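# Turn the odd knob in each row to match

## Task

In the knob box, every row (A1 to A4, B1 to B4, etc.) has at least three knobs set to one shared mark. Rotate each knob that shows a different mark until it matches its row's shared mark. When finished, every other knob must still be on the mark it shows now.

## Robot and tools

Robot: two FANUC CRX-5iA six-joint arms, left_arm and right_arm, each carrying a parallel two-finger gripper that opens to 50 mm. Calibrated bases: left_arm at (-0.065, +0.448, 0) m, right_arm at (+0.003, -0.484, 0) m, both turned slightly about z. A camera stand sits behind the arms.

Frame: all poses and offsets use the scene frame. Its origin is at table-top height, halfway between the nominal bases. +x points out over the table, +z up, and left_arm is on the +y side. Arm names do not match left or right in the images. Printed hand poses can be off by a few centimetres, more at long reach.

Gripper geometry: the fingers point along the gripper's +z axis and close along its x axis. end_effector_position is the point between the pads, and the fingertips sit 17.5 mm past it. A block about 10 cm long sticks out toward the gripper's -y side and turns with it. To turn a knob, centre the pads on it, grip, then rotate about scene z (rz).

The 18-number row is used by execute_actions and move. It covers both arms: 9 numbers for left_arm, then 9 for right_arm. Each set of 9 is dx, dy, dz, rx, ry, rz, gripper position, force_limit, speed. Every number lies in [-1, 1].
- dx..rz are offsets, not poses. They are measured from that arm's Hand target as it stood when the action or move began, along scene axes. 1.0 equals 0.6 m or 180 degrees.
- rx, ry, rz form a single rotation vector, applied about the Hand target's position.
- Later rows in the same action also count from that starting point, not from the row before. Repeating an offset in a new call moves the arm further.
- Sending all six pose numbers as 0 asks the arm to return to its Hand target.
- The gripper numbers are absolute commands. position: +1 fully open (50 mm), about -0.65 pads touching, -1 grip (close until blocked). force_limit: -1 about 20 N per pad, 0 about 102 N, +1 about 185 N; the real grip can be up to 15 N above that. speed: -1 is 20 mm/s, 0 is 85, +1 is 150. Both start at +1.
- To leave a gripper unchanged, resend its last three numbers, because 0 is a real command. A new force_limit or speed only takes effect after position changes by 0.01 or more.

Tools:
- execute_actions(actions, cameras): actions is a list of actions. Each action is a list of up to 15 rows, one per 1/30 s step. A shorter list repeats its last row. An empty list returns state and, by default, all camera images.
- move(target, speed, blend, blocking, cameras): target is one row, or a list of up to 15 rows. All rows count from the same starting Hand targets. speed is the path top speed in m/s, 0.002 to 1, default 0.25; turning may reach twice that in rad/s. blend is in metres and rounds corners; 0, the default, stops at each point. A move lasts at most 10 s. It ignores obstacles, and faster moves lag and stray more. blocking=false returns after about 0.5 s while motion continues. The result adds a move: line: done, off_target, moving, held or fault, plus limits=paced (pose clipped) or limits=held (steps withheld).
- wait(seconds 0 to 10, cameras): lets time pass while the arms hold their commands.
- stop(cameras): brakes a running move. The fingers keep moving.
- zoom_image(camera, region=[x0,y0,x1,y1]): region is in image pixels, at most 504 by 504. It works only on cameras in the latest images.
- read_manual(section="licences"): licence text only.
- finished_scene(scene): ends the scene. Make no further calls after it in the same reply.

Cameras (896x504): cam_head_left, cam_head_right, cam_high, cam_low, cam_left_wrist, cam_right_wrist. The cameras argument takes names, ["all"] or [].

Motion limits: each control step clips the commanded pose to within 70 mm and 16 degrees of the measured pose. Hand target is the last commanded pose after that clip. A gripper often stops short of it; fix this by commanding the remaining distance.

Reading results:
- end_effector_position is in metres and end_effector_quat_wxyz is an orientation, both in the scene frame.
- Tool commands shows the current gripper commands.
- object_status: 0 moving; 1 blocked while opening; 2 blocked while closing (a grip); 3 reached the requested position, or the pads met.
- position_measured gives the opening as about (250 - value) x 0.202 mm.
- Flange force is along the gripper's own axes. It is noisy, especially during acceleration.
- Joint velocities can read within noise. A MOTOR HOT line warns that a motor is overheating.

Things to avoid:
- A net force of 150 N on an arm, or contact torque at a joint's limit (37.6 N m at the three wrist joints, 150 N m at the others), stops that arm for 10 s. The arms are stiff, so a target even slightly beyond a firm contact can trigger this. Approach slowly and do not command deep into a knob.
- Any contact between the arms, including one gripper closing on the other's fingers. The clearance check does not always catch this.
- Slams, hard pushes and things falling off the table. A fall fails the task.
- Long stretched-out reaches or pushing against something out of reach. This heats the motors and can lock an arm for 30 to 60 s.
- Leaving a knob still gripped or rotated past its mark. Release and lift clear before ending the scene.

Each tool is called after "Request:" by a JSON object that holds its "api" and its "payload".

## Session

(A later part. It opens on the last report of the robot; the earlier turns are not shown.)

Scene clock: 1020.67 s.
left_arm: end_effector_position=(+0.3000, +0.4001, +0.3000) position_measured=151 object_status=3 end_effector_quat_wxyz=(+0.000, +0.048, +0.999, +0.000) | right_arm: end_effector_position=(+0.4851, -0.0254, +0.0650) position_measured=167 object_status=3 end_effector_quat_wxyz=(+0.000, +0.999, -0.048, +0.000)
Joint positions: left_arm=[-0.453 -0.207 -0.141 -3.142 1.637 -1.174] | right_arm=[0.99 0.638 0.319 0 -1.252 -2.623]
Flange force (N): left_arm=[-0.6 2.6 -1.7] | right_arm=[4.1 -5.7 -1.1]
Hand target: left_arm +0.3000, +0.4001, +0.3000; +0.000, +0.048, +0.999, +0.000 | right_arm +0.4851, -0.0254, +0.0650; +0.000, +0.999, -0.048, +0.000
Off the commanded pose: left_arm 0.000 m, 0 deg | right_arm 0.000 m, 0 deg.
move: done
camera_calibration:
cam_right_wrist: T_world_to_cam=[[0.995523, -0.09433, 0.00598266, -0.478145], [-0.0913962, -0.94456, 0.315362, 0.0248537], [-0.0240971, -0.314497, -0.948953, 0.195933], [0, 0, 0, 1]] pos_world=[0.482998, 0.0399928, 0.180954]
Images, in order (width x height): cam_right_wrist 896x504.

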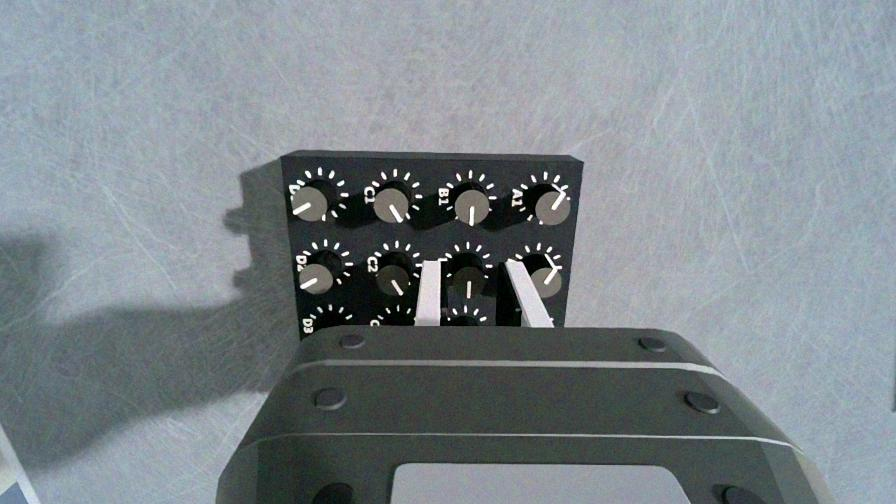

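Request:
{"api": "execute_actions", "payload": {"actions": [], "cameras": []}}

Request:
{"api": "move", "payload": {"target": [[0, 0, 0, 0, 0, 0, 0.01, -1, -0.5, -0.0006, 0.0003, -0.015, 0, 0, 0, -0.10, -1, -0.5], [0, 0, 0, 0, 0, 0, 0.01, -1, -0.5, -0.0006, 0.0003, -0.0308, 0, 0, 0, -1, -1, -1], [0, 0, 0, 0, 0, 0, 0.01, -1, -0.5, -0.0006, 0.0003, -0.0308, 0, 0, -0.16667, -0.10, -1, -0.5], [0, 0, 0, 0, 0, 0, 0.01, -1, -0.5, -0.0006, 0.0003, 0.0167, 0, 0, -0.16667, -0.10, -1, -0.5]], "speed": [0.15, 0.15, 0.7, 0.3], "blend": [0.005, 0, 0, 0], "cameras": ["cam_right_wrist"]}}

Request:
{"api": "execute_actions", "payload": {"actions": [], "cameras": []}}

Scene clock: 1029.33 s.
left_arm: end_effector_position=(+0.3000, +0.4001, +0.3000) position_measured=151 object_status=3 end_effector_quat_wxyz=(+0.000, +0.048, +0.999, +0.000) | right_arm: end_effector_position=(+0.4851, -0.0254, +0.0650) position_measured=167 object_status=3 end_effector_quat_wxyz=(+0.000, +0.999, -0.048, +0.000)
Joint positions: left_arm=[-0.453 -0.207 -0.141 -3.142 1.637 -1.174] | right_arm=[0.99 0.638 0.319 0 -1.252 -2.623]
Joint velocities: within noise
Flange force (N): left_arm=[0.3 2.0 -0.9] | right_arm=[4.3 -5.4 -1.6]
Hand target: left_arm +0.3000, +0.4001, +0.3000; +0.000, +0.048, +0.999, +0.000 | right_arm +0.4851, -0.0254, +0.0650; +0.000, +0.999, -0.048, +0.000
Tool commands: left_gripper/position=+0.01 left_gripper/force_limit=-1.0 left_gripper/speed=-0.5 right_gripper/position=-0.1 right_gripper/force_limit=-1.0 right_gripper/speed=-0.5
Off the commanded pose: left_arm 0.000 m, 0 deg | right_arm 0.000 m, 0 deg.
No camera images: "cameras" was empty.

Scene clock: 1032.77 s.
left_arm: end_effector_position=(+0.3000, +0.4001, +0.3000) position_measured=151 object_status=3 end_effector_quat_wxyz=(+0.000, +0.048, +0.999, +0.000) | right_arm: end_effector_position=(+0.4847, -0.0252, +0.0750) position_measured=167 object_status=3 end_effector_quat_wxyz=(+0.000, +0.952, -0.305, +0.000)
Joint positions: left_arm=[-0.453 -0.207 -0.141 -3.142 1.637 -1.174] | right_arm=[0.991 0.63 0.331 0 -1.272 -3.148]
Flange force (N): left_arm=[-0.3 1.7 -1.8] | right_arm=[0.5 -6.6 -0.9]
Hand target: left_arm +0.3000, +0.4001, +0.3000; +0.000, +0.048, +0.999, +0.000 | right_arm +0.4847, -0.0252, +0.0750; +0.000, +0.952, -0.305, +0.000
Off the commanded pose: left_arm 0.000 m, 0 deg | right_arm 0.000 m, 0 deg.
move: done; blend cut to 0.0045 m at target 1
camera_calibration:
cam_right_wrist: T_world_to_cam=[[0.814965, -0.579479, 0.006012, -0.402613], [-0.551441, -0.772258, 0.315484, 0.249227], [-0.178174, -0.260424, -0.948912, 0.281544], [0, 0, 0, 1]] pos_world=[0.515713, 0.0324819, 0.190954]
Images, in order (width x height): cam_right_wrist 896x504.

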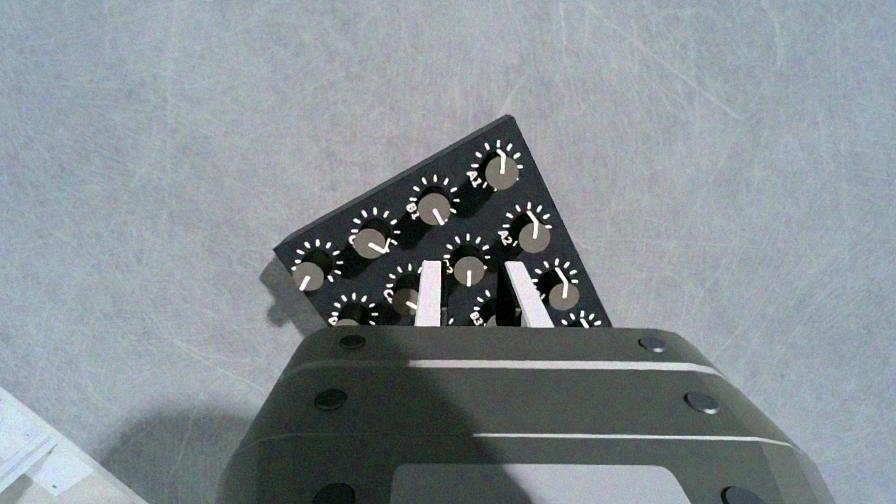

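Scene clock: 1032.77 s.
left_arm: end_effector_position=(+0.3000, +0.4001, +0.3000) position_measured=151 object_status=3 end_effector_quat_wxyz=(+0.000, +0.048, +0.999, +0.000) | right_arm: end_effector_position=(+0.4847, -0.0252, +0.0750) position_measured=167 object_status=3 end_effector_quat_wxyz=(+0.000, +0.952, -0.305, +0.000)
Joint positions: left_arm=[-0.453 -0.207 -0.141 -3.142 1.637 -1.174] | right_arm=[0.991 0.63 0.331 0 -1.272 -3.148]
Joint velocities: within noise
Flange force (N): left_arm=[-0.3 1.7 -1.8] | right_arm=[0.5 -6.6 -0.9]
Hand target: left_arm +0.3000, +0.4001, +0.3000; +0.000, +0.048, +0.999, +0.000 | right_arm +0.4847, -0.0252, +0.0750; +0.000, +0.952, -0.305, +0.000
Tool commands: left_gripper/position=+0.01 left_gripper/force_limit=-1.0 left_gripper/speed=-0.5 right_gripper/position=-0.1 right_gripper/force_limit=-1.0 right_gripper/speed=-0.5
Off the commanded pose: left_arm 0.000 m, 0 deg | right_arm 0.000 m, 0 deg.
No camera images: "cameras" was empty.

Request:
{"api": "move", "payload": {"target": [[0, 0, 0, 0, 0, 0, 0.01, -1, -0.5, 0, 0, -0.0317, 0, 0, 0, -0.10, -1, -0.5], [0, 0, 0, 0, 0, 0, 0.01, -1, -0.5, 0, 0, -0.0475, 0, 0, 0, -1, -1, -1], [0, 0, 0, 0, 0, 0, 0.01, -1, -0.5, 0, 0, -0.0475, 0, 0, 0.16667, -0.10, -1, -0.5], [0, 0, 0, 0, 0, 0, 0.01, -1, -0.5, 0, 0, -0.0083, 0, 0, 0.16667, -0.10, -1, -0.5], [0, 0, 0, 0, 0, 0, 0.01, -1, -0.5, -0.0491, -0.0405, -0.0167, 0, 0, 0.16667, -0.10, -1, -0.5], [0, 0, 0, 0, 0, 0, 0.01, -1, -0.5, -0.0491, -0.0405, -0.0475, 0, 0, 0.16667, -1, -1, -1], [0, 0, 0, 0, 0, 0, 0.01, -1, -0.5, -0.0491, -0.0405, -0.0475, 0, 0, -0.16667, -0.10, -1, -0.5], [0, 0, 0, 0, 0, 0, 0.01, -1, -0.5, -0.0491, -0.0405, 0, 0, 0, -0.16667, -0.10, -1, -0.5]], "speed": [0.15, 0.15, 0.7, 0.3, 0.4, 0.15, 0.7, 0.3], "blend": [0.005, 0, 0, 0.01, 0.008, 0, 0, 0], "cameras": ["cam_right_wrist"]}}

Request:
{"api": "execute_actions", "payload": {"actions": [], "cameras": []}}

Scene clock: 1114.53 s.
left_arm: end_effector_position=(+0.3000, +0.4001, +0.3000) position_measured=151 object_status=3 end_effector_quat_wxyz=(+0.000, +0.048, +0.999, +0.000) | right_arm: end_effector_position=(+0.4553, -0.0495, +0.0750) position_measured=167 object_status=3 end_effector_quat_wxyz=(+0.000, +0.841, -0.541, +0.000)
Joint positions: left_arm=[-0.453 -0.207 -0.141 -3.142 1.637 -1.174] | right_arm=[1.007 0.537 0.186 0 -1.22 -3.688]
Flange force (N): left_arm=[-0.3 1.3 -1.7] | right_arm=[-2.5 -6.5 -2.1]
Hand target: left_arm +0.3000, +0.4001, +0.3000; +0.000, +0.048, +0.999, +0.000 | right_arm +0.4553, -0.0495, +0.0750; +0.000, +0.841, -0.541, +0.000
Off the commanded pose: left_arm 0.000 m, 0 deg | right_arm 0.000 m, 0 deg.
move: done; blend cut to 0.0047 m at target 1
camera_calibration:
cam_right_wrist: T_world_to_cam=[[0.415965, -0.909361, 0.00600186, -0.227313], [-0.863726, -0.393008, 0.315473, 0.375116], [-0.28452, -0.13641, -0.948916, 0.324506], [0, 0, 0, 1]] pos_world=[0.51088, -0.0150208, 0.190954]
Images, in order (width x height): cam_right_wrist 896x504.

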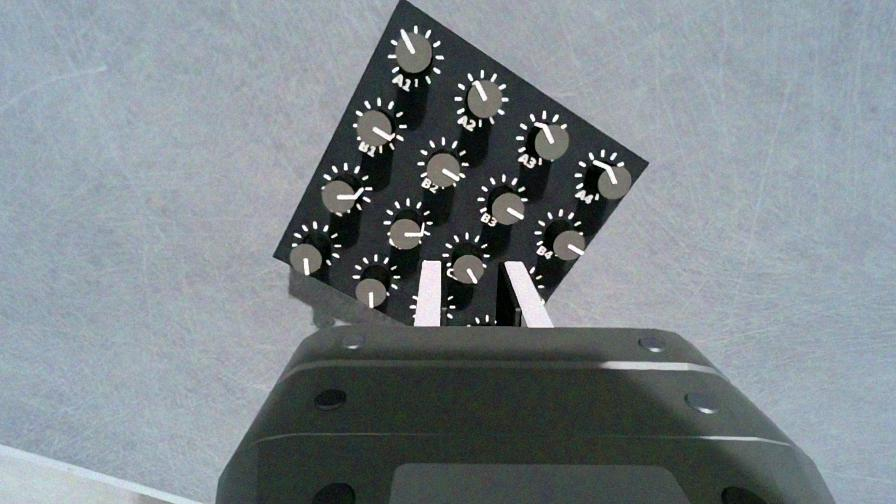

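Scene clock: 1114.53 s.
left_arm: end_effector_position=(+0.3000, +0.4001, +0.3000) position_measured=151 object_status=3 end_effector_quat_wxyz=(+0.000, +0.048, +0.999, +0.000) | right_arm: end_effector_position=(+0.4553, -0.0495, +0.0750) position_measured=167 object_status=3 end_effector_quat_wxyz=(+0.000, +0.841, -0.541, +0.000)
Joint positions: left_arm=[-0.453 -0.207 -0.141 -3.142 1.637 -1.174] | right_arm=[1.007 0.537 0.186 0 -1.22 -3.688]
Joint velocities: within noise
Flange force (N): left_arm=[-0.3 1.3 -1.7] | right_arm=[-2.5 -6.5 -2.1]
Hand target: left_arm +0.3000, +0.4001, +0.3000; +0.000, +0.048, +0.999, +0.000 | right_arm +0.4553, -0.0495, +0.0750; +0.000, +0.841, -0.541, +0.000
Tool commands: left_gripper/position=+0.01 left_gripper/force_limit=-1.0 left_gripper/speed=-0.5 right_gripper/position=-0.1 right_gripper/force_limit=-1.0 right_gripper/speed=-0.5
Off the commanded pose: left_arm 0.000 m, 0 deg | right_arm 0.000 m, 0 deg.
No camera images: "cameras" was empty.

Request:
{"api": "move", "payload": {"target": [[0, 0, 0, 0, 0, 0, 0.01, -1, -0.5, 0, 0, -0.0317, 0, 0, 0, -0.10, -1, -0.5], [0, 0, 0, 0, 0, 0, 0.01, -1, -0.5, 0, 0, -0.0475, 0, 0, 0, -1, -1, -1], [0, 0, 0, 0, 0, 0, 0.01, -1, -0.5, 0, 0, -0.0475, 0, 0, 0.33333, -0.10, -1, -0.5], [0, 0, 0, 0, 0, 0, 0.01, -1, -0.5, 0, 0, 0, 0, 0, 0.33333, -0.10, -1, -0.5], [0, 0, 0, 0, 0, 0, 0.01, -1, -0.5, 0.0157, -0.0547, 0.0917, 0, 0, 0.33333, -0.10, -1, -0.5]], "speed": [0.2, 0.2, 1.0, 0.3, 0.5], "blend": [0.005, 0, 0, 0.01, 0], "cameras": ["cam_right_wrist"]}}

Request:
{"api": "zoom_image", "payload": {"camera": "cam_right_wrist", "region": [350, 20, 590, 260]}}

Request:
{"api": "execute_actions", "payload": {"actions": [], "cameras": []}}

Scene clock: 1126.50 s.
left_arm: end_effector_position=(+0.3000, +0.4001, +0.3000) position_measured=151 object_status=3 end_effector_quat_wxyz=(+0.000, +0.048, +0.999, +0.000) | right_arm: end_effector_position=(+0.4647, -0.0823, +0.1300) position_measured=167 object_status=3 end_effector_quat_wxyz=(+0.000, +0.999, -0.048, +0.000)
Joint positions: left_arm=[-0.453 -0.207 -0.141 -3.142 1.637 -1.174] | right_arm=[0.963 0.46 0.206 0 -1.317 -2.596]
Flange force (N): left_arm=[-1.1 2.4 -2.1] | right_arm=[3.9 -5.0 -2.1]
Hand target: left_arm +0.3000, +0.4001, +0.3000; +0.000, +0.048, +0.999, +0.000 | right_arm +0.4647, -0.0823, +0.1300; +0.000, +0.999, -0.048, +0.000
Off the commanded pose: left_arm 0.000 m, 0 deg | right_arm 0.000 m, 0 deg.
move: done; blend cut to 0.0047 m at target 1; limits=paced
camera_calibration:
cam_right_wrist: T_world_to_cam=[[0.995521, -0.094356, 0.00590582, -0.463573], [-0.091392, -0.944498, 0.315549, -0.0513017], [-0.0241959, -0.314675, -0.948891, 0.239255], [0, 0, 0, 1]] pos_world=[0.462598, -0.0169076, 0.245953]
Images, in order (width x height): cam_right_wrist 896x504.

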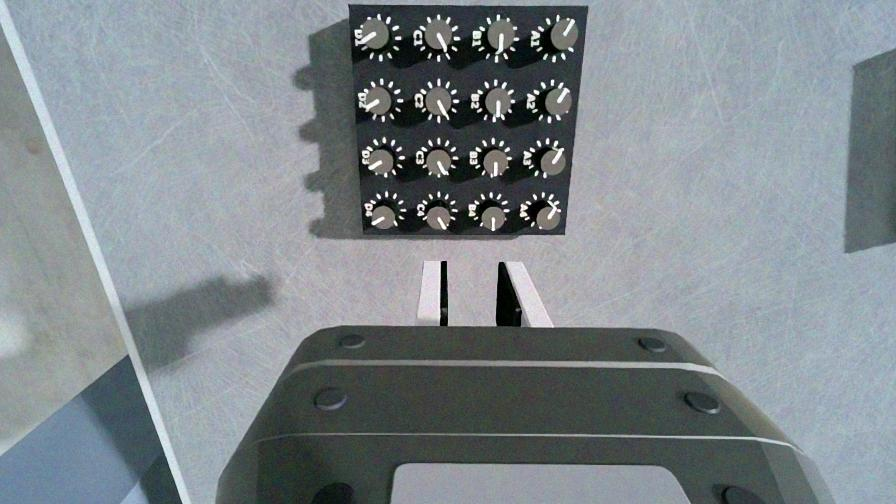

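Scaled by 2.100 from the camera's 896x504 image, which has a finer 1280x720 frame.

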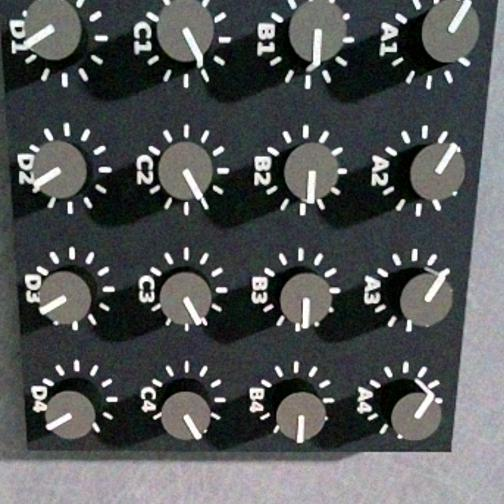

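Scene clock: 1126.50 s.
left_arm: end_effector_position=(+0.3000, +0.4001, +0.3000) position_measured=151 object_status=3 end_effector_quat_wxyz=(+0.000, +0.048, +0.999, +0.000) | right_arm: end_effector_position=(+0.4647, -0.0823, +0.1300) position_measured=167 object_status=3 end_effector_quat_wxyz=(+0.000, +0.999, -0.048, +0.000)
Joint positions: left_arm=[-0.453 -0.207 -0.141 -3.142 1.637 -1.174] | right_arm=[0.963 0.46 0.206 0 -1.317 -2.596]
Joint velocities: within noise
Flange force (N): left_arm=[-1.1 2.4 -2.1] | right_arm=[3.9 -5.0 -2.1]
Hand target: left_arm +0.3000, +0.4001, +0.3000; +0.000, +0.048, +0.999, +0.000 | right_arm +0.4647, -0.0823, +0.1300; +0.000, +0.999, -0.048, +0.000
Tool commands: left_gripper/position=+0.01 left_gripper/force_limit=-1.0 left_gripper/speed=-0.5 right_gripper/position=-0.1 right_gripper/force_limit=-1.0 right_gripper/speed=-0.5
Off the commanded pose: left_arm 0.000 m, 0 deg | right_arm 0.000 m, 0 deg.
No camera images: "cameras" was empty.

Request:
{"api": "move", "payload": {"target": [0, 0, 0, 0, 0, 0, 0.01, -1, -0.5, 0.0335, 0.0952, -0.1083, 0, 0, 0.5, -0.10, -1, -0.5], "speed": 0.4, "cameras": ["cam_right_wrist"]}}

Request:
{"api": "zoom_image", "payload": {"camera": "cam_right_wrist", "region": [380, 200, 580, 330]}}

Scene clock: 1151.27 s.
left_arm: end_effector_position=(+0.3000, +0.4001, +0.3000) position_measured=151 object_status=3 end_effector_quat_wxyz=(+0.000, +0.048, +0.999, +0.000) | right_arm: end_effector_position=(+0.4848, -0.0252, +0.0650) position_measured=167 object_status=3 end_effector_quat_wxyz=(+0.000, +0.740, +0.672, +0.000)
Joint positions: left_arm=[-0.453 -0.207 -0.141 -3.142 1.637 -1.174] | right_arm=[0.991 0.638 0.319 0 -1.252 -1.053]
Flange force (N): left_arm=[-0.8 1.5 -2.0] | right_arm=[5.1 3.5 -1.5]
Hand target: left_arm +0.3000, +0.4001, +0.3000; +0.000, +0.048, +0.999, +0.000 | right_arm +0.4848, -0.0252, +0.0650; +0.000, +0.740, +0.672, +0.000
Off the commanded pose: left_arm 0.000 m, 0 deg | right_arm 0.000 m, 0 deg.
move: done
camera_calibration:
cam_right_wrist: T_world_to_cam=[[0.094453, 0.995512, 0.00592967, -0.0135079], [0.944518, -0.0914938, 0.315458, -0.45572], [0.314585, -0.0241953, -0.948921, 0.0391108], [0, 0, 0, 1]] pos_world=[0.419408, -0.027302, 0.180954]
Images, in order (width x height): cam_right_wrist 896x504.

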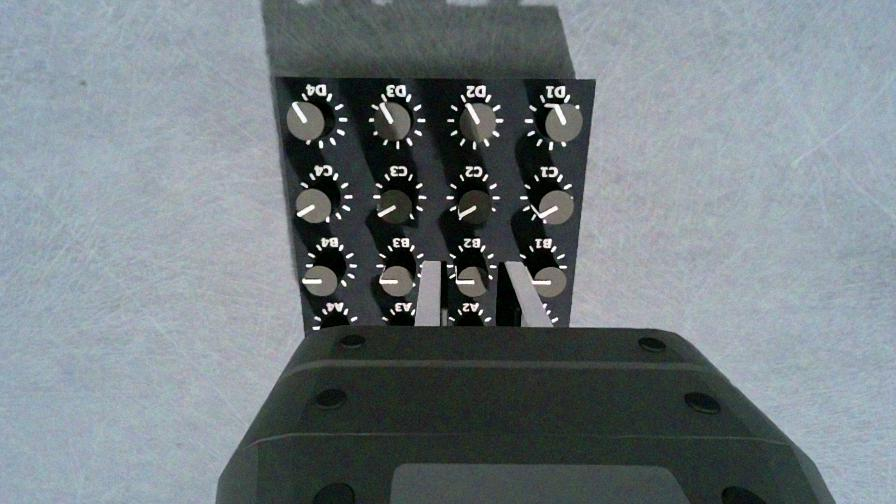

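Scaled by 2.520 from the camera's 896x504 image, which has a finer 1280x720 frame.

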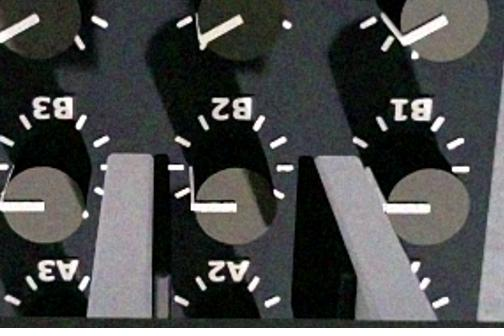

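Request:
{"api": "move", "payload": {"target": [[0, 0, 0, 0, 0, 0, 0.01, -1, -0.5, 0, 0, -0.015, 0, 0, -0.5, -0.10, -1, -0.5], [0, 0, 0, 0, 0, 0, 0.01, -1, -0.5, 0, 0, -0.0308, 0, 0, -0.5, -0.10, -1, -0.5]], "speed": [0.5, 0.15], "blend": [0.002, 0], "cameras": ["cam_right_wrist"]}}

Request:
{"api": "zoom_image", "payload": {"camera": "cam_right_wrist", "region": [380, 200, 580, 330]}}

Request:
{"api": "wait", "payload": {"seconds": 1}}

Request:
{"api": "move", "payload": {"target": [0, 0, 0, 0, 0, 0, 0.01, -1, -0.5, 0, 0, 0, 0, 0, 0, -1, -1, -1], "speed": 0.15}}

Request:
{"api": "wait", "payload": {"seconds": 1}}

Scene clock: 1185.27 s.
left_arm: end_effector_position=(+0.3000, +0.4001, +0.3000) position_measured=151 object_status=3 end_effector_quat_wxyz=(+0.000, +0.048, +0.999, +0.000) | right_arm: end_effector_position=(+0.4848, -0.0253, +0.0464) position_measured=167 object_status=3 end_effector_quat_wxyz=(+0.000, +0.999, -0.048, +0.000)
Joint positions: left_arm=[-0.453 -0.207 -0.141 -3.142 1.637 -1.174] | right_arm=[0.991 0.654 0.299 0 -1.216 -2.624]
Flange force (N): left_arm=[-0.8 1.1 -2.0] | right_arm=[3.8 -5.5 -0.6]
Hand target: left_arm +0.3000, +0.4001, +0.3000; +0.000, +0.048, +0.999, +0.000 | right_arm +0.4848, -0.0252, +0.0465; +0.000, +0.999, -0.048, +0.000
Off the commanded pose: left_arm 0.000 m, 0 deg | right_arm 0.000 m, 0 deg.
move: done
camera_calibration:
cam_right_wrist: T_world_to_cam=[[0.995518, -0.0943927, 0.00582426, -0.477686], [-0.0913979, -0.944454, 0.315678, 0.0308261], [-0.0242969, -0.314795, -0.948849, 0.178428], [0, 0, 0, 1]] pos_world=[0.482698, 0.0401921, 0.162353]
Images, in order (width x height): cam_right_wrist 896x504.

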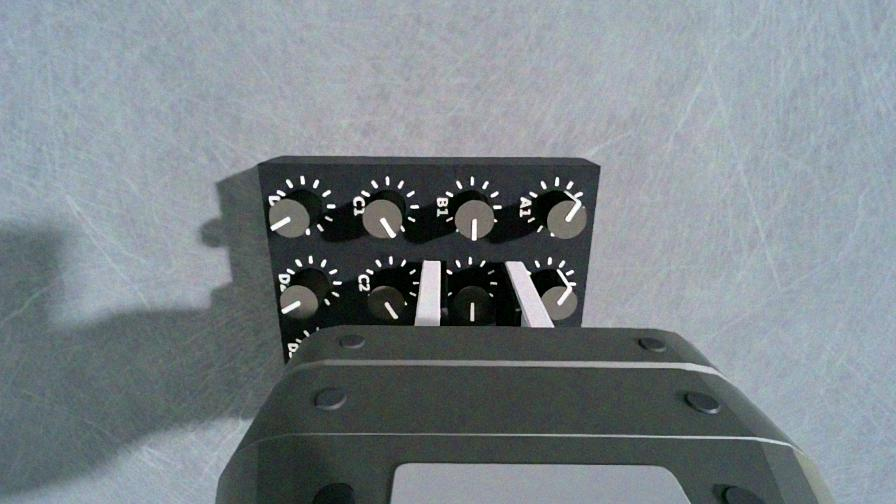

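Scaled by 2.520 from the camera's 896x504 image, which has a finer 1280x720 frame.

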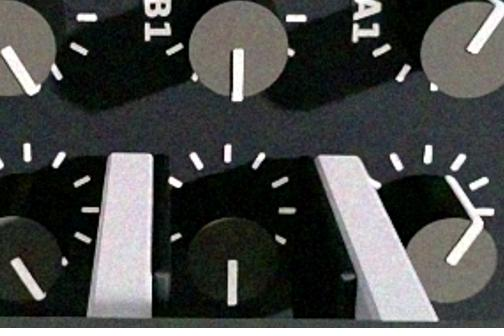

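Scene clock: 1186.27 s.
left_arm: end_effector_position=(+0.3000, +0.4001, +0.3000) position_measured=151 object_status=3 end_effector_quat_wxyz=(+0.000, +0.048, +0.999, +0.000) | right_arm: end_effector_position=(+0.4848, -0.0252, +0.0465) position_measured=167 object_status=3 end_effector_quat_wxyz=(+0.000, +0.999, -0.048, +0.000)
Joint positions: left_arm=[-0.453 -0.207 -0.141 -3.142 1.637 -1.174] | right_arm=[0.991 0.654 0.299 0 -1.216 -2.624]
Flange force (N): left_arm=[-0.5 2.7 -1.7] | right_arm=[3.8 -5.3 -0.7]
Hand target: left_arm +0.3000, +0.4001, +0.3000; +0.000, +0.048, +0.999, +0.000 | right_arm +0.4848, -0.0252, +0.0465; +0.000, +0.999, -0.048, +0.000
Tool commands: left_gripper/position=+0.01 left_gripper/force_limit=-1.0 left_gripper/speed=-0.5 right_gripper/position=-0.1 right_gripper/force_limit=-1.0 right_gripper/speed=-0.5
Off the commanded pose: left_arm 0.000 m, 0 deg | right_arm 0.000 m, 0 deg.
wait: 1.00 s; at rest by 0.17 s

Scene clock: 1186.80 s.
left_arm: end_effector_position=(+0.3000, +0.4001, +0.3000) position_measured=151 object_status=3 end_effector_quat_wxyz=(+0.000, +0.048, +0.999, +0.000) | right_arm: end_effector_position=(+0.4848, -0.0252, +0.0465) position_measured=197 object_status=2 end_effector_quat_wxyz=(+0.000, +0.999, -0.048, +0.000)
Joint positions: left_arm=[-0.453 -0.207 -0.141 -3.142 1.637 -1.174] | right_arm=[0.991 0.654 0.299 0 -1.216 -2.624]
Flange force (N): left_arm=[0.1 1.9 -2.3] | right_arm=[1.6 -4.7 -1.3]
Hand target: left_arm +0.3000, +0.4001, +0.3000; +0.000, +0.048, +0.999, +0.000 | right_arm +0.4848, -0.0252, +0.0465; +0.000, +0.999, -0.048, +0.000
Off the commanded pose: left_arm 0.000 m, 0 deg | right_arm 0.000 m, 0 deg.
move: done

Scene clock: 1187.80 s.
left_arm: end_effector_position=(+0.3000, +0.4001, +0.3000) position_measured=151 object_status=3 end_effector_quat_wxyz=(+0.000, +0.048, +0.999, +0.000) | right_arm: end_effector_position=(+0.4848, -0.0252, +0.0465) position_measured=197 object_status=2 end_effector_quat_wxyz=(+0.000, +0.999, -0.048, +0.000)
Joint positions: left_arm=[-0.453 -0.207 -0.141 -3.142 1.637 -1.174] | right_arm=[0.991 0.654 0.299 0 -1.216 -2.624]
Flange force (N): left_arm=[0.0 1.7 -2.0] | right_arm=[2.0 -4.8 -1.1]
Hand target: left_arm +0.3000, +0.4001, +0.3000; +0.000, +0.048, +0.999, +0.000 | right_arm +0.4848, -0.0252, +0.0465; +0.000, +0.999, -0.048, +0.000
Tool commands: left_gripper/position=+0.01 left_gripper/force_limit=-1.0 left_gripper/speed=-0.5 right_gripper/position=-1.0 right_gripper/force_limit=-1.0 right_gripper/speed=-1.0
Off the commanded pose: left_arm 0.000 m, 0 deg | right_arm 0.000 m, 0 deg.
wait: 1.00 s; at rest by 0.17 s

Request:
{"api": "move", "payload": {"target": [0, 0, 0, 0, 0, 0, 0.01, -1, -0.5, 0, 0, 0, 0, 0, -0.16667, -1, -1, -1], "speed": 0.5}}

Request:
{"api": "wait", "payload": {"seconds": 1}}

Request:
{"api": "move", "payload": {"target": [0, 0, 0, 0, 0, 0, 0.01, -1, -0.5, 0, 0, 0, 0, 0, -0.16667, -1, -1, -1], "speed": 0.5}}

Request:
{"api": "wait", "payload": {"seconds": 1}}

Request:
{"api": "move", "payload": {"target": [0, 0, 0, 0, 0, 0, 0.01, -1, -0.5, 0, 0, 0, 0, 0, 0.33333, -1, -1, -1], "speed": 0.5}}

Request:
{"api": "wait", "payload": {"seconds": 1}}

Request:
{"api": "move", "payload": {"target": [0, 0, 0, 0, 0, 0, 0.01, -1, -0.5, 0, 0, 0, 0, 0, 0.16667, -1, -1, -1], "speed": 0.5}}

Request:
{"api": "wait", "payload": {"seconds": 1}}

Scene clock: 1196.30 s.
left_arm: end_effector_position=(+0.3000, +0.4001, +0.3000) position_measured=151 object_status=3 end_effector_quat_wxyz=(+0.000, +0.048, +0.999, +0.000) | right_arm: end_effector_position=(+0.4848, -0.0252, +0.0465) position_measured=197 object_status=2 end_effector_quat_wxyz=(+0.000, +0.952, -0.305, +0.000)
Joint positions: left_arm=[-0.453 -0.207 -0.141 -3.142 1.637 -1.174] | right_arm=[0.991 0.654 0.299 0 -1.216 -3.148]
Flange force (N): left_arm=[-1.0 1.8 -2.1] | right_arm=[0.5 -6.9 -1.4]
Hand target: left_arm +0.3000, +0.4001, +0.3000; +0.000, +0.048, +0.999, +0.000 | right_arm +0.4848, -0.0252, +0.0465; +0.000, +0.952, -0.305, +0.000
Off the commanded pose: left_arm 0.000 m, 0 deg | right_arm 0.000 m, 0 deg.
move: done

Scene clock: 1197.30 s.
left_arm: end_effector_position=(+0.3000, +0.4001, +0.3000) position_measured=151 object_status=3 end_effector_quat_wxyz=(+0.000, +0.048, +0.999, +0.000) | right_arm: end_effector_position=(+0.4848, -0.0252, +0.0465) position_measured=197 object_status=2 end_effector_quat_wxyz=(+0.000, +0.952, -0.305, +0.000)
Joint positions: left_arm=[-0.453 -0.207 -0.141 -3.142 1.637 -1.174] | right_arm=[0.991 0.654 0.299 0 -1.216 -3.148]
Flange force (N): left_arm=[0.0 2.2 -1.7] | right_arm=[1.4 -8.1 -0.3]
Hand target: left_arm +0.3000, +0.4001, +0.3000; +0.000, +0.048, +0.999, +0.000 | right_arm +0.4848, -0.0252, +0.0465; +0.000, +0.952, -0.305, +0.000
Tool commands: left_gripper/position=+0.01 left_gripper/force_limit=-1.0 left_gripper/speed=-0.5 right_gripper/position=-1.0 right_gripper/force_limit=-1.0 right_gripper/speed=-1.0
Off the commanded pose: left_arm 0.000 m, 0 deg | right_arm 0.000 m, 0 deg.
wait: 1.00 s; at rest by 0.17 s

Scene clock: 1198.33 s.
left_arm: end_effector_position=(+0.3000, +0.4001, +0.3000) position_measured=151 object_status=3 end_effector_quat_wxyz=(+0.000, +0.048, +0.999, +0.000) | right_arm: end_effector_position=(+0.4848, -0.0252, +0.0465) position_measured=197 object_status=2 end_effector_quat_wxyz=(+0.000, +0.841, -0.541, +0.000)
Joint positions: left_arm=[-0.453 -0.207 -0.141 -3.142 1.637 -1.174] | right_arm=[0.991 0.654 0.299 0 -1.216 -3.671]
Flange force (N): left_arm=[0.0 1.5 -1.1] | right_arm=[-3.6 -10.3 -0.8]
Hand target: left_arm +0.3000, +0.4001, +0.3000; +0.000, +0.048, +0.999, +0.000 | right_arm +0.4848, -0.0252, +0.0465; +0.000, +0.841, -0.541, +0.000
Off the commanded pose: left_arm 0.000 m, 0 deg | right_arm 0.000 m, 0 deg.
move: done

Scene clock: 1199.33 s.
left_arm: end_effector_position=(+0.3000, +0.4001, +0.3000) position_measured=151 object_status=3 end_effector_quat_wxyz=(+0.000, +0.048, +0.999, +0.000) | right_arm: end_effector_position=(+0.4848, -0.0252, +0.0465) position_measured=197 object_status=2 end_effector_quat_wxyz=(+0.000, +0.841, -0.541, +0.000)
Joint positions: left_arm=[-0.453 -0.207 -0.141 -3.142 1.637 -1.174] | right_arm=[0.991 0.654 0.299 0 -1.216 -3.671]
Flange force (N): left_arm=[-0.5 2.4 -1.9] | right_arm=[-2.6 -7.6 0.0]
Hand target: left_arm +0.3000, +0.4001, +0.3000; +0.000, +0.048, +0.999, +0.000 | right_arm +0.4848, -0.0252, +0.0465; +0.000, +0.841, -0.541, +0.000
Tool commands: left_gripper/position=+0.01 left_gripper/force_limit=-1.0 left_gripper/speed=-0.5 right_gripper/position=-1.0 right_gripper/force_limit=-1.0 right_gripper/speed=-1.0
Off the commanded pose: left_arm 0.000 m, 0 deg | right_arm 0.000 m, 0 deg.
wait: 1.00 s; at rest by 0.17 s

Scene clock: 1200.90 s.
left_arm: end_effector_position=(+0.3000, +0.4001, +0.3000) position_measured=151 object_status=3 end_effector_quat_wxyz=(+0.000, +0.048, +0.999, +0.000) | right_arm: end_effector_position=(+0.4848, -0.0252, +0.0466) position_measured=197 object_status=2 end_effector_quat_wxyz=(+0.000, +0.999, -0.048, +0.000)
Joint positions: left_arm=[-0.453 -0.207 -0.141 -3.142 1.637 -1.174] | right_arm=[0.991 0.654 0.299 0 -1.216 -2.624]
Flange force (N): left_arm=[-0.9 2.4 -2.2] | right_arm=[4.7 -7.6 0.0]
Hand target: left_arm +0.3000, +0.4001, +0.3000; +0.000, +0.048, +0.999, +0.000 | right_arm +0.4848, -0.0252, +0.0465; +0.000, +0.999, -0.048, +0.000
Off the commanded pose: left_arm 0.000 m, 0 deg | right_arm 0.000 m, 0 deg.
move: done

Scene clock: 1201.90 s.
left_arm: end_effector_position=(+0.3000, +0.4001, +0.3000) position_measured=151 object_status=3 end_effector_quat_wxyz=(+0.000, +0.048, +0.999, +0.000) | right_arm: end_effector_position=(+0.4848, -0.0252, +0.0465) position_measured=197 object_status=2 end_effector_quat_wxyz=(+0.000, +0.999, -0.048, +0.000)
Joint positions: left_arm=[-0.453 -0.207 -0.141 -3.142 1.637 -1.174] | right_arm=[0.991 0.654 0.299 0 -1.216 -2.624]
Flange force (N): left_arm=[0.1 1.9 -1.4] | right_arm=[4.3 -7.3 -0.1]
Hand target: left_arm +0.3000, +0.4001, +0.3000; +0.000, +0.048, +0.999, +0.000 | right_arm +0.4848, -0.0252, +0.0465; +0.000, +0.999, -0.048, +0.000
Tool commands: left_gripper/position=+0.01 left_gripper/force_limit=-1.0 left_gripper/speed=-0.5 right_gripper/position=-1.0 right_gripper/force_limit=-1.0 right_gripper/speed=-1.0
Off the commanded pose: left_arm 0.000 m, 0 deg | right_arm 0.000 m, 0 deg.
wait: 1.00 s; at rest by 0.17 s

Scene clock: 1202.93 s.
left_arm: end_effector_position=(+0.3000, +0.4001, +0.3000) position_measured=151 object_status=3 end_effector_quat_wxyz=(+0.000, +0.048, +0.999, +0.000) | right_arm: end_effector_position=(+0.4848, -0.0252, +0.0466) position_measured=197 object_status=2 end_effector_quat_wxyz=(+0.000, +0.977, +0.212, +0.000)
Joint positions: left_arm=[-0.453 -0.207 -0.141 -3.142 1.637 -1.174] | right_arm=[0.991 0.654 0.299 0 -1.216 -2.1]
Flange force (N): left_arm=[-0.9 1.5 -2.1] | right_arm=[7.0 -4.0 0.6]
Hand target: left_arm +0.3000, +0.4001, +0.3000; +0.000, +0.048, +0.999, +0.000 | right_arm +0.4848, -0.0252, +0.0465; +0.000, +0.977, +0.212, +0.000
Off the commanded pose: left_arm 0.000 m, 0 deg | right_arm 0.000 m, 0 deg.
move: done

Scene clock: 1203.93 s.
left_arm: end_effector_position=(+0.3000, +0.4001, +0.3000) position_measured=151 object_status=3 end_effector_quat_wxyz=(+0.000, +0.048, +0.999, +0.000) | right_arm: end_effector_position=(+0.4848, -0.0252, +0.0465) position_measured=197 object_status=2 end_effector_quat_wxyz=(+0.000, +0.977, +0.212, +0.000)
Joint positions: left_arm=[-0.453 -0.207 -0.141 -3.142 1.637 -1.174] | right_arm=[0.991 0.654 0.299 0 -1.216 -2.1]
Flange force (N): left_arm=[-1.3 2.3 -2.1] | right_arm=[6.9 -3.6 0.0]
Hand target: left_arm +0.3000, +0.4001, +0.3000; +0.000, +0.048, +0.999, +0.000 | right_arm +0.4848, -0.0252, +0.0465; +0.000, +0.977, +0.212, +0.000
Tool commands: left_gripper/position=+0.01 left_gripper/force_limit=-1.0 left_gripper/speed=-0.5 right_gripper/position=-1.0 right_gripper/force_limit=-1.0 right_gripper/speed=-1.0
Off the commanded pose: left_arm 0.000 m, 0 deg | right_arm 0.000 m, 0 deg.
wait: 1.00 s; at rest by 0.17 s

Request:
{"api": "move", "payload": {"target": [[0, 0, 0, 0, 0, 0, 0.01, -1, -0.5, 0, 0, 0, 0, 0, -0.08, -1, -1, -1], [0, 0, 0, 0, 0, 0, 0.01, -1, -0.5, 0, 0, 0, 0, 0, -0.16667, -0.1, -1, -0.5]], "speed": 0.5, "blend": [0.01, 0]}}

Request:
{"api": "wait", "payload": {"seconds": 1}}

Request:
{"api": "move", "payload": {"target": [0, 0, 0, 0, 0, 0, 0.01, -1, -0.5, 0.00166, -0.00016, 0, 0, 0, 0, -0.1, -1, -0.5], "speed": 0.05}}

Request:
{"api": "wait", "payload": {"seconds": 1}}

Request:
{"api": "move", "payload": {"target": [0, 0, 0, 0, 0, 0, 0.01, -1, -0.5, 0, 0, 0, 0, 0, 0, -1, -1, -1], "speed": 0.15}}

Request:
{"api": "wait", "payload": {"seconds": 1}}

Scene clock: 1216.80 s.
left_arm: end_effector_position=(+0.3000, +0.4001, +0.3000) position_measured=151 object_status=3 end_effector_quat_wxyz=(+0.000, +0.048, +0.999, +0.000) | right_arm: end_effector_position=(+0.4848, -0.0252, +0.0465) position_measured=167 object_status=3 end_effector_quat_wxyz=(+0.000, +0.999, -0.048, +0.000)
Joint positions: left_arm=[-0.453 -0.207 -0.141 -3.142 1.637 -1.174] | right_arm=[0.991 0.654 0.299 0 -1.216 -2.624]
Flange force (N): left_arm=[-1.0 2.2 -2.4] | right_arm=[4.3 -6.0 -1.4]
Hand target: left_arm +0.3000, +0.4001, +0.3000; +0.000, +0.048, +0.999, +0.000 | right_arm +0.4848, -0.0252, +0.0465; +0.000, +0.999, -0.048, +0.000
Off the commanded pose: left_arm 0.000 m, 0 deg | right_arm 0.000 m, 0 deg.
move: done

Scene clock: 1217.80 s.
left_arm: end_effector_position=(+0.3000, +0.4001, +0.3000) position_measured=151 object_status=3 end_effector_quat_wxyz=(+0.000, +0.048, +0.999, +0.000) | right_arm: end_effector_position=(+0.4848, -0.0252, +0.0465) position_measured=167 object_status=3 end_effector_quat_wxyz=(+0.000, +0.999, -0.048, +0.000)
Joint positions: left_arm=[-0.453 -0.207 -0.141 -3.142 1.637 -1.174] | right_arm=[0.991 0.654 0.299 0 -1.216 -2.624]
Flange force (N): left_arm=[-0.9 1.8 -1.9] | right_arm=[4.1 -5.5 -0.8]
Hand target: left_arm +0.3000, +0.4001, +0.3000; +0.000, +0.048, +0.999, +0.000 | right_arm +0.4848, -0.0252, +0.0465; +0.000, +0.999, -0.048, +0.000
Tool commands: left_gripper/position=+0.01 left_gripper/force_limit=-1.0 left_gripper/speed=-0.5 right_gripper/position=-0.1 right_gripper/force_limit=-1.0 right_gripper/speed=-0.5
Off the commanded pose: left_arm 0.000 m, 0 deg | right_arm 0.000 m, 0 deg.
wait: 1.00 s; at rest by 0.17 s

Scene clock: 1218.50 s.
left_arm: end_effector_position=(+0.3000, +0.4001, +0.3000) position_measured=151 object_status=3 end_effector_quat_wxyz=(+0.000, +0.048, +0.999, +0.000) | right_arm: end_effector_position=(+0.4858, -0.0253, +0.0465) position_measured=167 object_status=3 end_effector_quat_wxyz=(+0.000, +0.999, -0.048, +0.000)
Joint positions: left_arm=[-0.453 -0.207 -0.141 -3.142 1.637 -1.174] | right_arm=[0.989 0.655 0.301 0 -1.217 -2.623]
Flange force (N): left_arm=[-1.0 1.6 -2.5] | right_arm=[3.7 -4.8 -1.3]
Hand target: left_arm +0.3000, +0.4001, +0.3000; +0.000, +0.048, +0.999, +0.000 | right_arm +0.4858, -0.0253, +0.0465; +0.000, +0.999, -0.048, +0.000
Off the commanded pose: left_arm 0.000 m, 0 deg | right_arm 0.000 m, 0 deg.
move: done

Scene clock: 1219.50 s.
left_arm: end_effector_position=(+0.3000, +0.4001, +0.3000) position_measured=151 object_status=3 end_effector_quat_wxyz=(+0.000, +0.048, +0.999, +0.000) | right_arm: end_effector_position=(+0.4858, -0.0253, +0.0465) position_measured=167 object_status=3 end_effector_quat_wxyz=(+0.000, +0.999, -0.048, +0.000)
Joint positions: left_arm=[-0.453 -0.207 -0.141 -3.142 1.637 -1.174] | right_arm=[0.989 0.655 0.301 0 -1.217 -2.623]
Flange force (N): left_arm=[-0.2 1.7 -2.2] | right_arm=[4.8 -6.2 -1.4]
Hand target: left_arm +0.3000, +0.4001, +0.3000; +0.000, +0.048, +0.999, +0.000 | right_arm +0.4858, -0.0253, +0.0465; +0.000, +0.999, -0.048, +0.000
Tool commands: left_gripper/position=+0.01 left_gripper/force_limit=-1.0 left_gripper/speed=-0.5 right_gripper/position=-0.1 right_gripper/force_limit=-1.0 right_gripper/speed=-0.5
Off the commanded pose: left_arm 0.000 m, 0 deg | right_arm 0.000 m, 0 deg.
wait: 1.00 s; at rest by 0.17 s

Scene clock: 1220.03 s.
left_arm: end_effector_position=(+0.3000, +0.4001, +0.3000) position_measured=151 object_status=3 end_effector_quat_wxyz=(+0.000, +0.048, +0.999, +0.000) | right_arm: end_effector_position=(+0.4858, -0.0253, +0.0465) position_measured=196 object_status=2 end_effector_quat_wxyz=(+0.000, +0.999, -0.048, +0.000)
Joint positions: left_arm=[-0.453 -0.207 -0.141 -3.142 1.637 -1.174] | right_arm=[0.989 0.655 0.301 0 -1.217 -2.623]
Flange force (N): left_arm=[-0.7 1.6 -1.8] | right_arm=[1.5 -5.7 -1.4]
Hand target: left_arm +0.3000, +0.4001, +0.3000; +0.000, +0.048, +0.999, +0.000 | right_arm +0.4858, -0.0253, +0.0465; +0.000, +0.999, -0.048, +0.000
Off the commanded pose: left_arm 0.000 m, 0 deg | right_arm 0.000 m, 0 deg.
move: done

Scene clock: 1221.03 s.
left_arm: end_effector_position=(+0.3000, +0.4001, +0.3000) position_measured=151 object_status=3 end_effector_quat_wxyz=(+0.000, +0.048, +0.999, +0.000) | right_arm: end_effector_position=(+0.4858, -0.0253, +0.0465) position_measured=196 object_status=2 end_effector_quat_wxyz=(+0.000, +0.999, -0.048, +0.000)
Joint positions: left_arm=[-0.453 -0.207 -0.141 -3.142 1.637 -1.174] | right_arm=[0.989 0.655 0.301 0 -1.217 -2.623]
Flange force (N): left_arm=[-0.4 2.1 -2.3] | right_arm=[2.4 -5.6 -1.7]
Hand target: left_arm +0.3000, +0.4001, +0.3000; +0.000, +0.048, +0.999, +0.000 | right_arm +0.4858, -0.0253, +0.0465; +0.000, +0.999, -0.048, +0.000
Tool commands: left_gripper/position=+0.01 left_gripper/force_limit=-1.0 left_gripper/speed=-0.5 right_gripper/position=-1.0 right_gripper/force_limit=-1.0 right_gripper/speed=-1.0
Off the commanded pose: left_arm 0.000 m, 0 deg | right_arm 0.000 m, 0 deg.
wait: 1.00 s; at rest by 0.17 s

Request:
{"api": "move", "payload": {"target": [0, 0, 0, 0, 0, 0, 0.01, -1, -0.5, 0, 0, 0, 0, 0, -0.16667, -1, -1, -1], "speed": 0.5}}

Request:
{"api": "wait", "payload": {"seconds": 1}}

Request:
{"api": "move", "payload": {"target": [0, 0, 0, 0, 0, 0, 0.01, -1, -0.5, 0, 0, 0, 0, 0, 0.33333, -1, -1, -1], "speed": 0.5}}

Request:
{"api": "wait", "payload": {"seconds": 1}}

Request:
{"api": "move", "payload": {"target": [0, 0, 0, 0, 0, 0, 0.01, -1, -0.5, 0, 0, 0, 0, 0, 0.33333, -1, -1, -1], "speed": 0.5}}

Request:
{"api": "wait", "payload": {"seconds": 1}}

Request:
{"api": "move", "payload": {"target": [0, 0, 0, 0, 0, 0, 0.01, -1, -0.5, 0, 0, 0, 0, 0, -0.5, -1, -1, -1], "speed": 0.5}}

Request:
{"api": "wait", "payload": {"seconds": 1}}

Request:
{"api": "move", "payload": {"target": [[0, 0, 0, 0, 0, 0, 0.01, -1, -0.5, 0, 0, 0, 0, 0, 0, -0.1, -1, -0.5], [0, 0, 0, 0, 0, 0, 0.01, -1, -0.5, -0.00166, 0.00016, 0.03083, 0, 0, 0, -0.1, -1, -0.5]], "speed": 0.3, "cameras": ["cam_right_wrist"]}}

Request:
{"api": "zoom_image", "payload": {"camera": "cam_right_wrist", "region": [380, 200, 580, 330]}}

Scene clock: 1230.53 s.
left_arm: end_effector_position=(+0.3000, +0.4001, +0.3000) position_measured=151 object_status=3 end_effector_quat_wxyz=(+0.000, +0.048, +0.999, +0.000) | right_arm: end_effector_position=(+0.4858, -0.0253, +0.0465) position_measured=196 object_status=2 end_effector_quat_wxyz=(+0.000, +0.952, -0.305, +0.000)
Joint positions: left_arm=[-0.453 -0.207 -0.141 -3.142 1.637 -1.174] | right_arm=[0.989 0.655 0.301 0 -1.217 -3.146]
Flange force (N): left_arm=[-0.1 1.3 -1.6] | right_arm=[1.1 -6.8 -2.6]
Hand target: left_arm +0.3000, +0.4001, +0.3000; +0.000, +0.048, +0.999, +0.000 | right_arm +0.4858, -0.0253, +0.0465; +0.000, +0.952, -0.305, +0.000
Off the commanded pose: left_arm 0.000 m, 0 deg | right_arm 0.000 m, 0 deg.
move: done

Scene clock: 1231.53 s.
left_arm: end_effector_position=(+0.3000, +0.4001, +0.3000) position_measured=151 object_status=3 end_effector_quat_wxyz=(+0.000, +0.048, +0.999, +0.000) | right_arm: end_effector_position=(+0.4858, -0.0253, +0.0465) position_measured=196 object_status=2 end_effector_quat_wxyz=(+0.000, +0.952, -0.305, +0.000)
Joint positions: left_arm=[-0.453 -0.207 -0.141 -3.142 1.637 -1.174] | right_arm=[0.989 0.655 0.301 0 -1.217 -3.146]
Flange force (N): left_arm=[-1.0 1.7 -1.9] | right_arm=[1.6 -8.5 -1.4]
Hand target: left_arm +0.3000, +0.4001, +0.3000; +0.000, +0.048, +0.999, +0.000 | right_arm +0.4858, -0.0253, +0.0465; +0.000, +0.952, -0.305, +0.000
Tool commands: left_gripper/position=+0.01 left_gripper/force_limit=-1.0 left_gripper/speed=-0.5 right_gripper/position=-1.0 right_gripper/force_limit=-1.0 right_gripper/speed=-1.0
Off the commanded pose: left_arm 0.000 m, 0 deg | right_arm 0.000 m, 0 deg.
wait: 1.00 s; at rest by 0.17 s

Scene clock: 1233.10 s.
left_arm: end_effector_position=(+0.3000, +0.4001, +0.3000) position_measured=151 object_status=3 end_effector_quat_wxyz=(+0.000, +0.048, +0.999, +0.000) | right_arm: end_effector_position=(+0.4858, -0.0253, +0.0466) position_measured=197 object_status=2 end_effector_quat_wxyz=(+0.000, +0.977, +0.212, +0.000)
Joint positions: left_arm=[-0.453 -0.207 -0.141 -3.142 1.637 -1.174] | right_arm=[0.989 0.655 0.301 0 -1.217 -2.099]
Flange force (N): left_arm=[0.4 1.5 -1.0] | right_arm=[7.5 -3.4 -0.6]
Hand target: left_arm +0.3000, +0.4001, +0.3000; +0.000, +0.048, +0.999, +0.000 | right_arm +0.4858, -0.0253, +0.0465; +0.000, +0.977, +0.212, +0.000
Off the commanded pose: left_arm 0.000 m, 0 deg | right_arm 0.000 m, 0 deg.
move: done

Scene clock: 1234.10 s.
left_arm: end_effector_position=(+0.3000, +0.4001, +0.3000) position_measured=151 object_status=3 end_effector_quat_wxyz=(+0.000, +0.048, +0.999, +0.000) | right_arm: end_effector_position=(+0.4858, -0.0253, +0.0465) position_measured=197 object_status=2 end_effector_quat_wxyz=(+0.000, +0.977, +0.212, +0.000)
Joint positions: left_arm=[-0.453 -0.207 -0.141 -3.142 1.637 -1.174] | right_arm=[0.989 0.655 0.301 0 -1.217 -2.099]
Flange force (N): left_arm=[-0.1 0.7 -2.0] | right_arm=[6.5 -3.8 -0.9]
Hand target: left_arm +0.3000, +0.4001, +0.3000; +0.000, +0.048, +0.999, +0.000 | right_arm +0.4858, -0.0253, +0.0465; +0.000, +0.977, +0.212, +0.000
Tool commands: left_gripper/position=+0.01 left_gripper/force_limit=-1.0 left_gripper/speed=-0.5 right_gripper/position=-1.0 right_gripper/force_limit=-1.0 right_gripper/speed=-1.0
Off the commanded pose: left_arm 0.000 m, 0 deg | right_arm 0.000 m, 0 deg.
wait: 1.00 s; at rest by 0.17 s

Scene clock: 1235.67 s.
left_arm: end_effector_position=(+0.3000, +0.4001, +0.3000) position_measured=151 object_status=3 end_effector_quat_wxyz=(+0.000, +0.048, +0.999, +0.000) | right_arm: end_effector_position=(+0.4858, -0.0253, +0.0466) position_measured=197 object_status=2 end_effector_quat_wxyz=(+0.000, +0.740, +0.672, +0.000)
Joint positions: left_arm=[-0.453 -0.207 -0.141 -3.142 1.637 -1.174] | right_arm=[0.989 0.655 0.301 0 -1.217 -1.052]
Flange force (N): left_arm=[0.7 1.8 -1.5] | right_arm=[5.4 3.3 -0.1]
Hand target: left_arm +0.3000, +0.4001, +0.3000; +0.000, +0.048, +0.999, +0.000 | right_arm +0.4858, -0.0253, +0.0465; +0.000, +0.740, +0.672, +0.000
Off the commanded pose: left_arm 0.000 m, 0 deg | right_arm 0.000 m, 0 deg.
move: done

Scene clock: 1236.67 s.
left_arm: end_effector_position=(+0.3000, +0.4001, +0.3000) position_measured=151 object_status=3 end_effector_quat_wxyz=(+0.000, +0.048, +0.999, +0.000) | right_arm: end_effector_position=(+0.4858, -0.0253, +0.0465) position_measured=197 object_status=2 end_effector_quat_wxyz=(+0.000, +0.740, +0.672, +0.000)
Joint positions: left_arm=[-0.453 -0.207 -0.141 -3.142 1.637 -1.174] | right_arm=[0.989 0.655 0.301 0 -1.217 -1.052]
Flange force (N): left_arm=[-0.5 2.1 -2.2] | right_arm=[5.8 3.2 -0.6]
Hand target: left_arm +0.3000, +0.4001, +0.3000; +0.000, +0.048, +0.999, +0.000 | right_arm +0.4858, -0.0253, +0.0465; +0.000, +0.740, +0.672, +0.000
Tool commands: left_gripper/position=+0.01 left_gripper/force_limit=-1.0 left_gripper/speed=-0.5 right_gripper/position=-1.0 right_gripper/force_limit=-1.0 right_gripper/speed=-1.0
Off the commanded pose: left_arm 0.000 m, 0 deg | right_arm 0.000 m, 0 deg.
wait: 1.00 s; at rest by 0.17 s

Scene clock: 1238.77 s.
left_arm: end_effector_position=(+0.3000, +0.4001, +0.3000) position_measured=151 object_status=3 end_effector_quat_wxyz=(+0.000, +0.048, +0.999, +0.000) | right_arm: end_effector_position=(+0.4858, -0.0253, +0.0465) position_measured=197 object_status=2 end_effector_quat_wxyz=(+0.000, +0.999, -0.048, +0.000)
Joint positions: left_arm=[-0.453 -0.207 -0.141 -3.142 1.637 -1.174] | right_arm=[0.989 0.655 0.301 0 -1.217 -2.623]
Flange force (N): left_arm=[-0.2 2.0 -2.0] | right_arm=[5.5 -7.7 -1.8]
Hand target: left_arm +0.3000, +0.4001, +0.3000; +0.000, +0.048, +0.999, +0.000 | right_arm +0.4858, -0.0253, +0.0465; +0.000, +0.999, -0.048, +0.000
Off the commanded pose: left_arm 0.000 m, 0 deg | right_arm 0.000 m, 0 deg.
move: done

Scene clock: 1239.77 s.
left_arm: end_effector_position=(+0.3000, +0.4001, +0.3000) position_measured=151 object_status=3 end_effector_quat_wxyz=(+0.000, +0.048, +0.999, +0.000) | right_arm: end_effector_position=(+0.4858, -0.0253, +0.0465) position_measured=197 object_status=2 end_effector_quat_wxyz=(+0.000, +0.999, -0.048, +0.000)
Joint positions: left_arm=[-0.453 -0.207 -0.141 -3.142 1.637 -1.174] | right_arm=[0.989 0.655 0.301 0 -1.217 -2.623]
Flange force (N): left_arm=[0.0 1.2 -1.6] | right_arm=[4.5 -6.5 -1.2]
Hand target: left_arm +0.3000, +0.4001, +0.3000; +0.000, +0.048, +0.999, +0.000 | right_arm +0.4858, -0.0253, +0.0465; +0.000, +0.999, -0.048, +0.000
Tool commands: left_gripper/position=+0.01 left_gripper/force_limit=-1.0 left_gripper/speed=-0.5 right_gripper/position=-1.0 right_gripper/force_limit=-1.0 right_gripper/speed=-1.0
Off the commanded pose: left_arm 0.000 m, 0 deg | right_arm 0.000 m, 0 deg.
wait: 1.00 s; at rest by 0.17 s

Scene clock: 1240.97 s.
left_arm: end_effector_position=(+0.3000, +0.4001, +0.3000) position_measured=151 object_status=3 end_effector_quat_wxyz=(+0.000, +0.048, +0.999, +0.000) | right_arm: end_effector_position=(+0.4848, -0.0252, +0.0650) position_measured=167 object_status=3 end_effector_quat_wxyz=(+0.000, +0.999, -0.048, +0.000)
Joint positions: left_arm=[-0.453 -0.207 -0.141 -3.142 1.637 -1.174] | right_arm=[0.991 0.638 0.319 0 -1.252 -2.624]
Flange force (N): left_arm=[0.8 1.5 -1.5] | right_arm=[4.4 -5.8 -1.0]
Hand target: left_arm +0.3000, +0.4001, +0.3000; +0.000, +0.048, +0.999, +0.000 | right_arm +0.4848, -0.0252, +0.0650; +0.000, +0.999, -0.048, +0.000
Off the commanded pose: left_arm 0.000 m, 0 deg | right_arm 0.000 m, 0 deg.
move: done
camera_calibration:
cam_right_wrist: T_world_to_cam=[[0.995512, -0.094453, 0.00592967, -0.477908], [-0.0914938, -0.944518, 0.315458, 0.0250521], [-0.0241953, -0.314585, -0.948921, 0.196036], [0, 0, 0, 1]] pos_world=[0.482798, 0.0401924, 0.180954]
Images, in order (width x height): cam_right_wrist 896x504.

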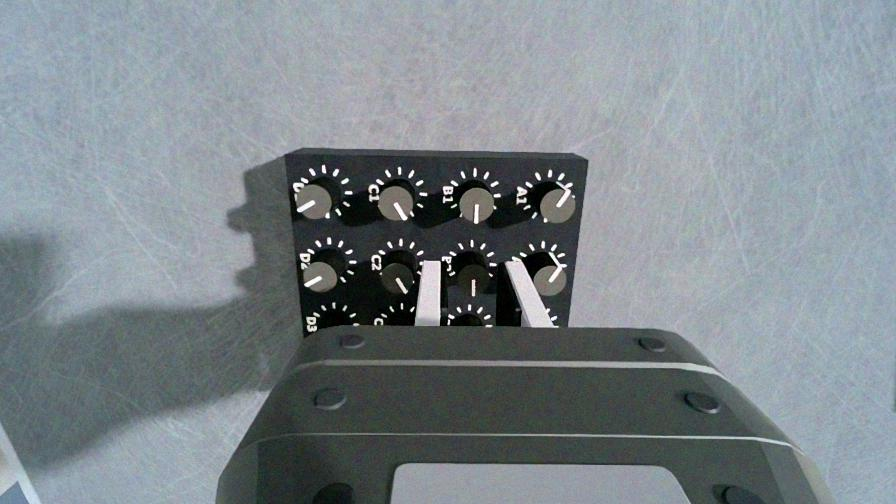

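Scaled by 2.520 from the camera's 896x504 image, which has a finer 1280x720 frame.

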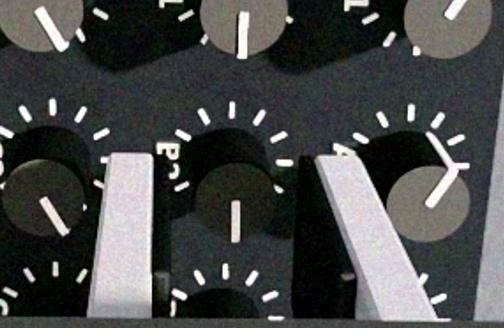

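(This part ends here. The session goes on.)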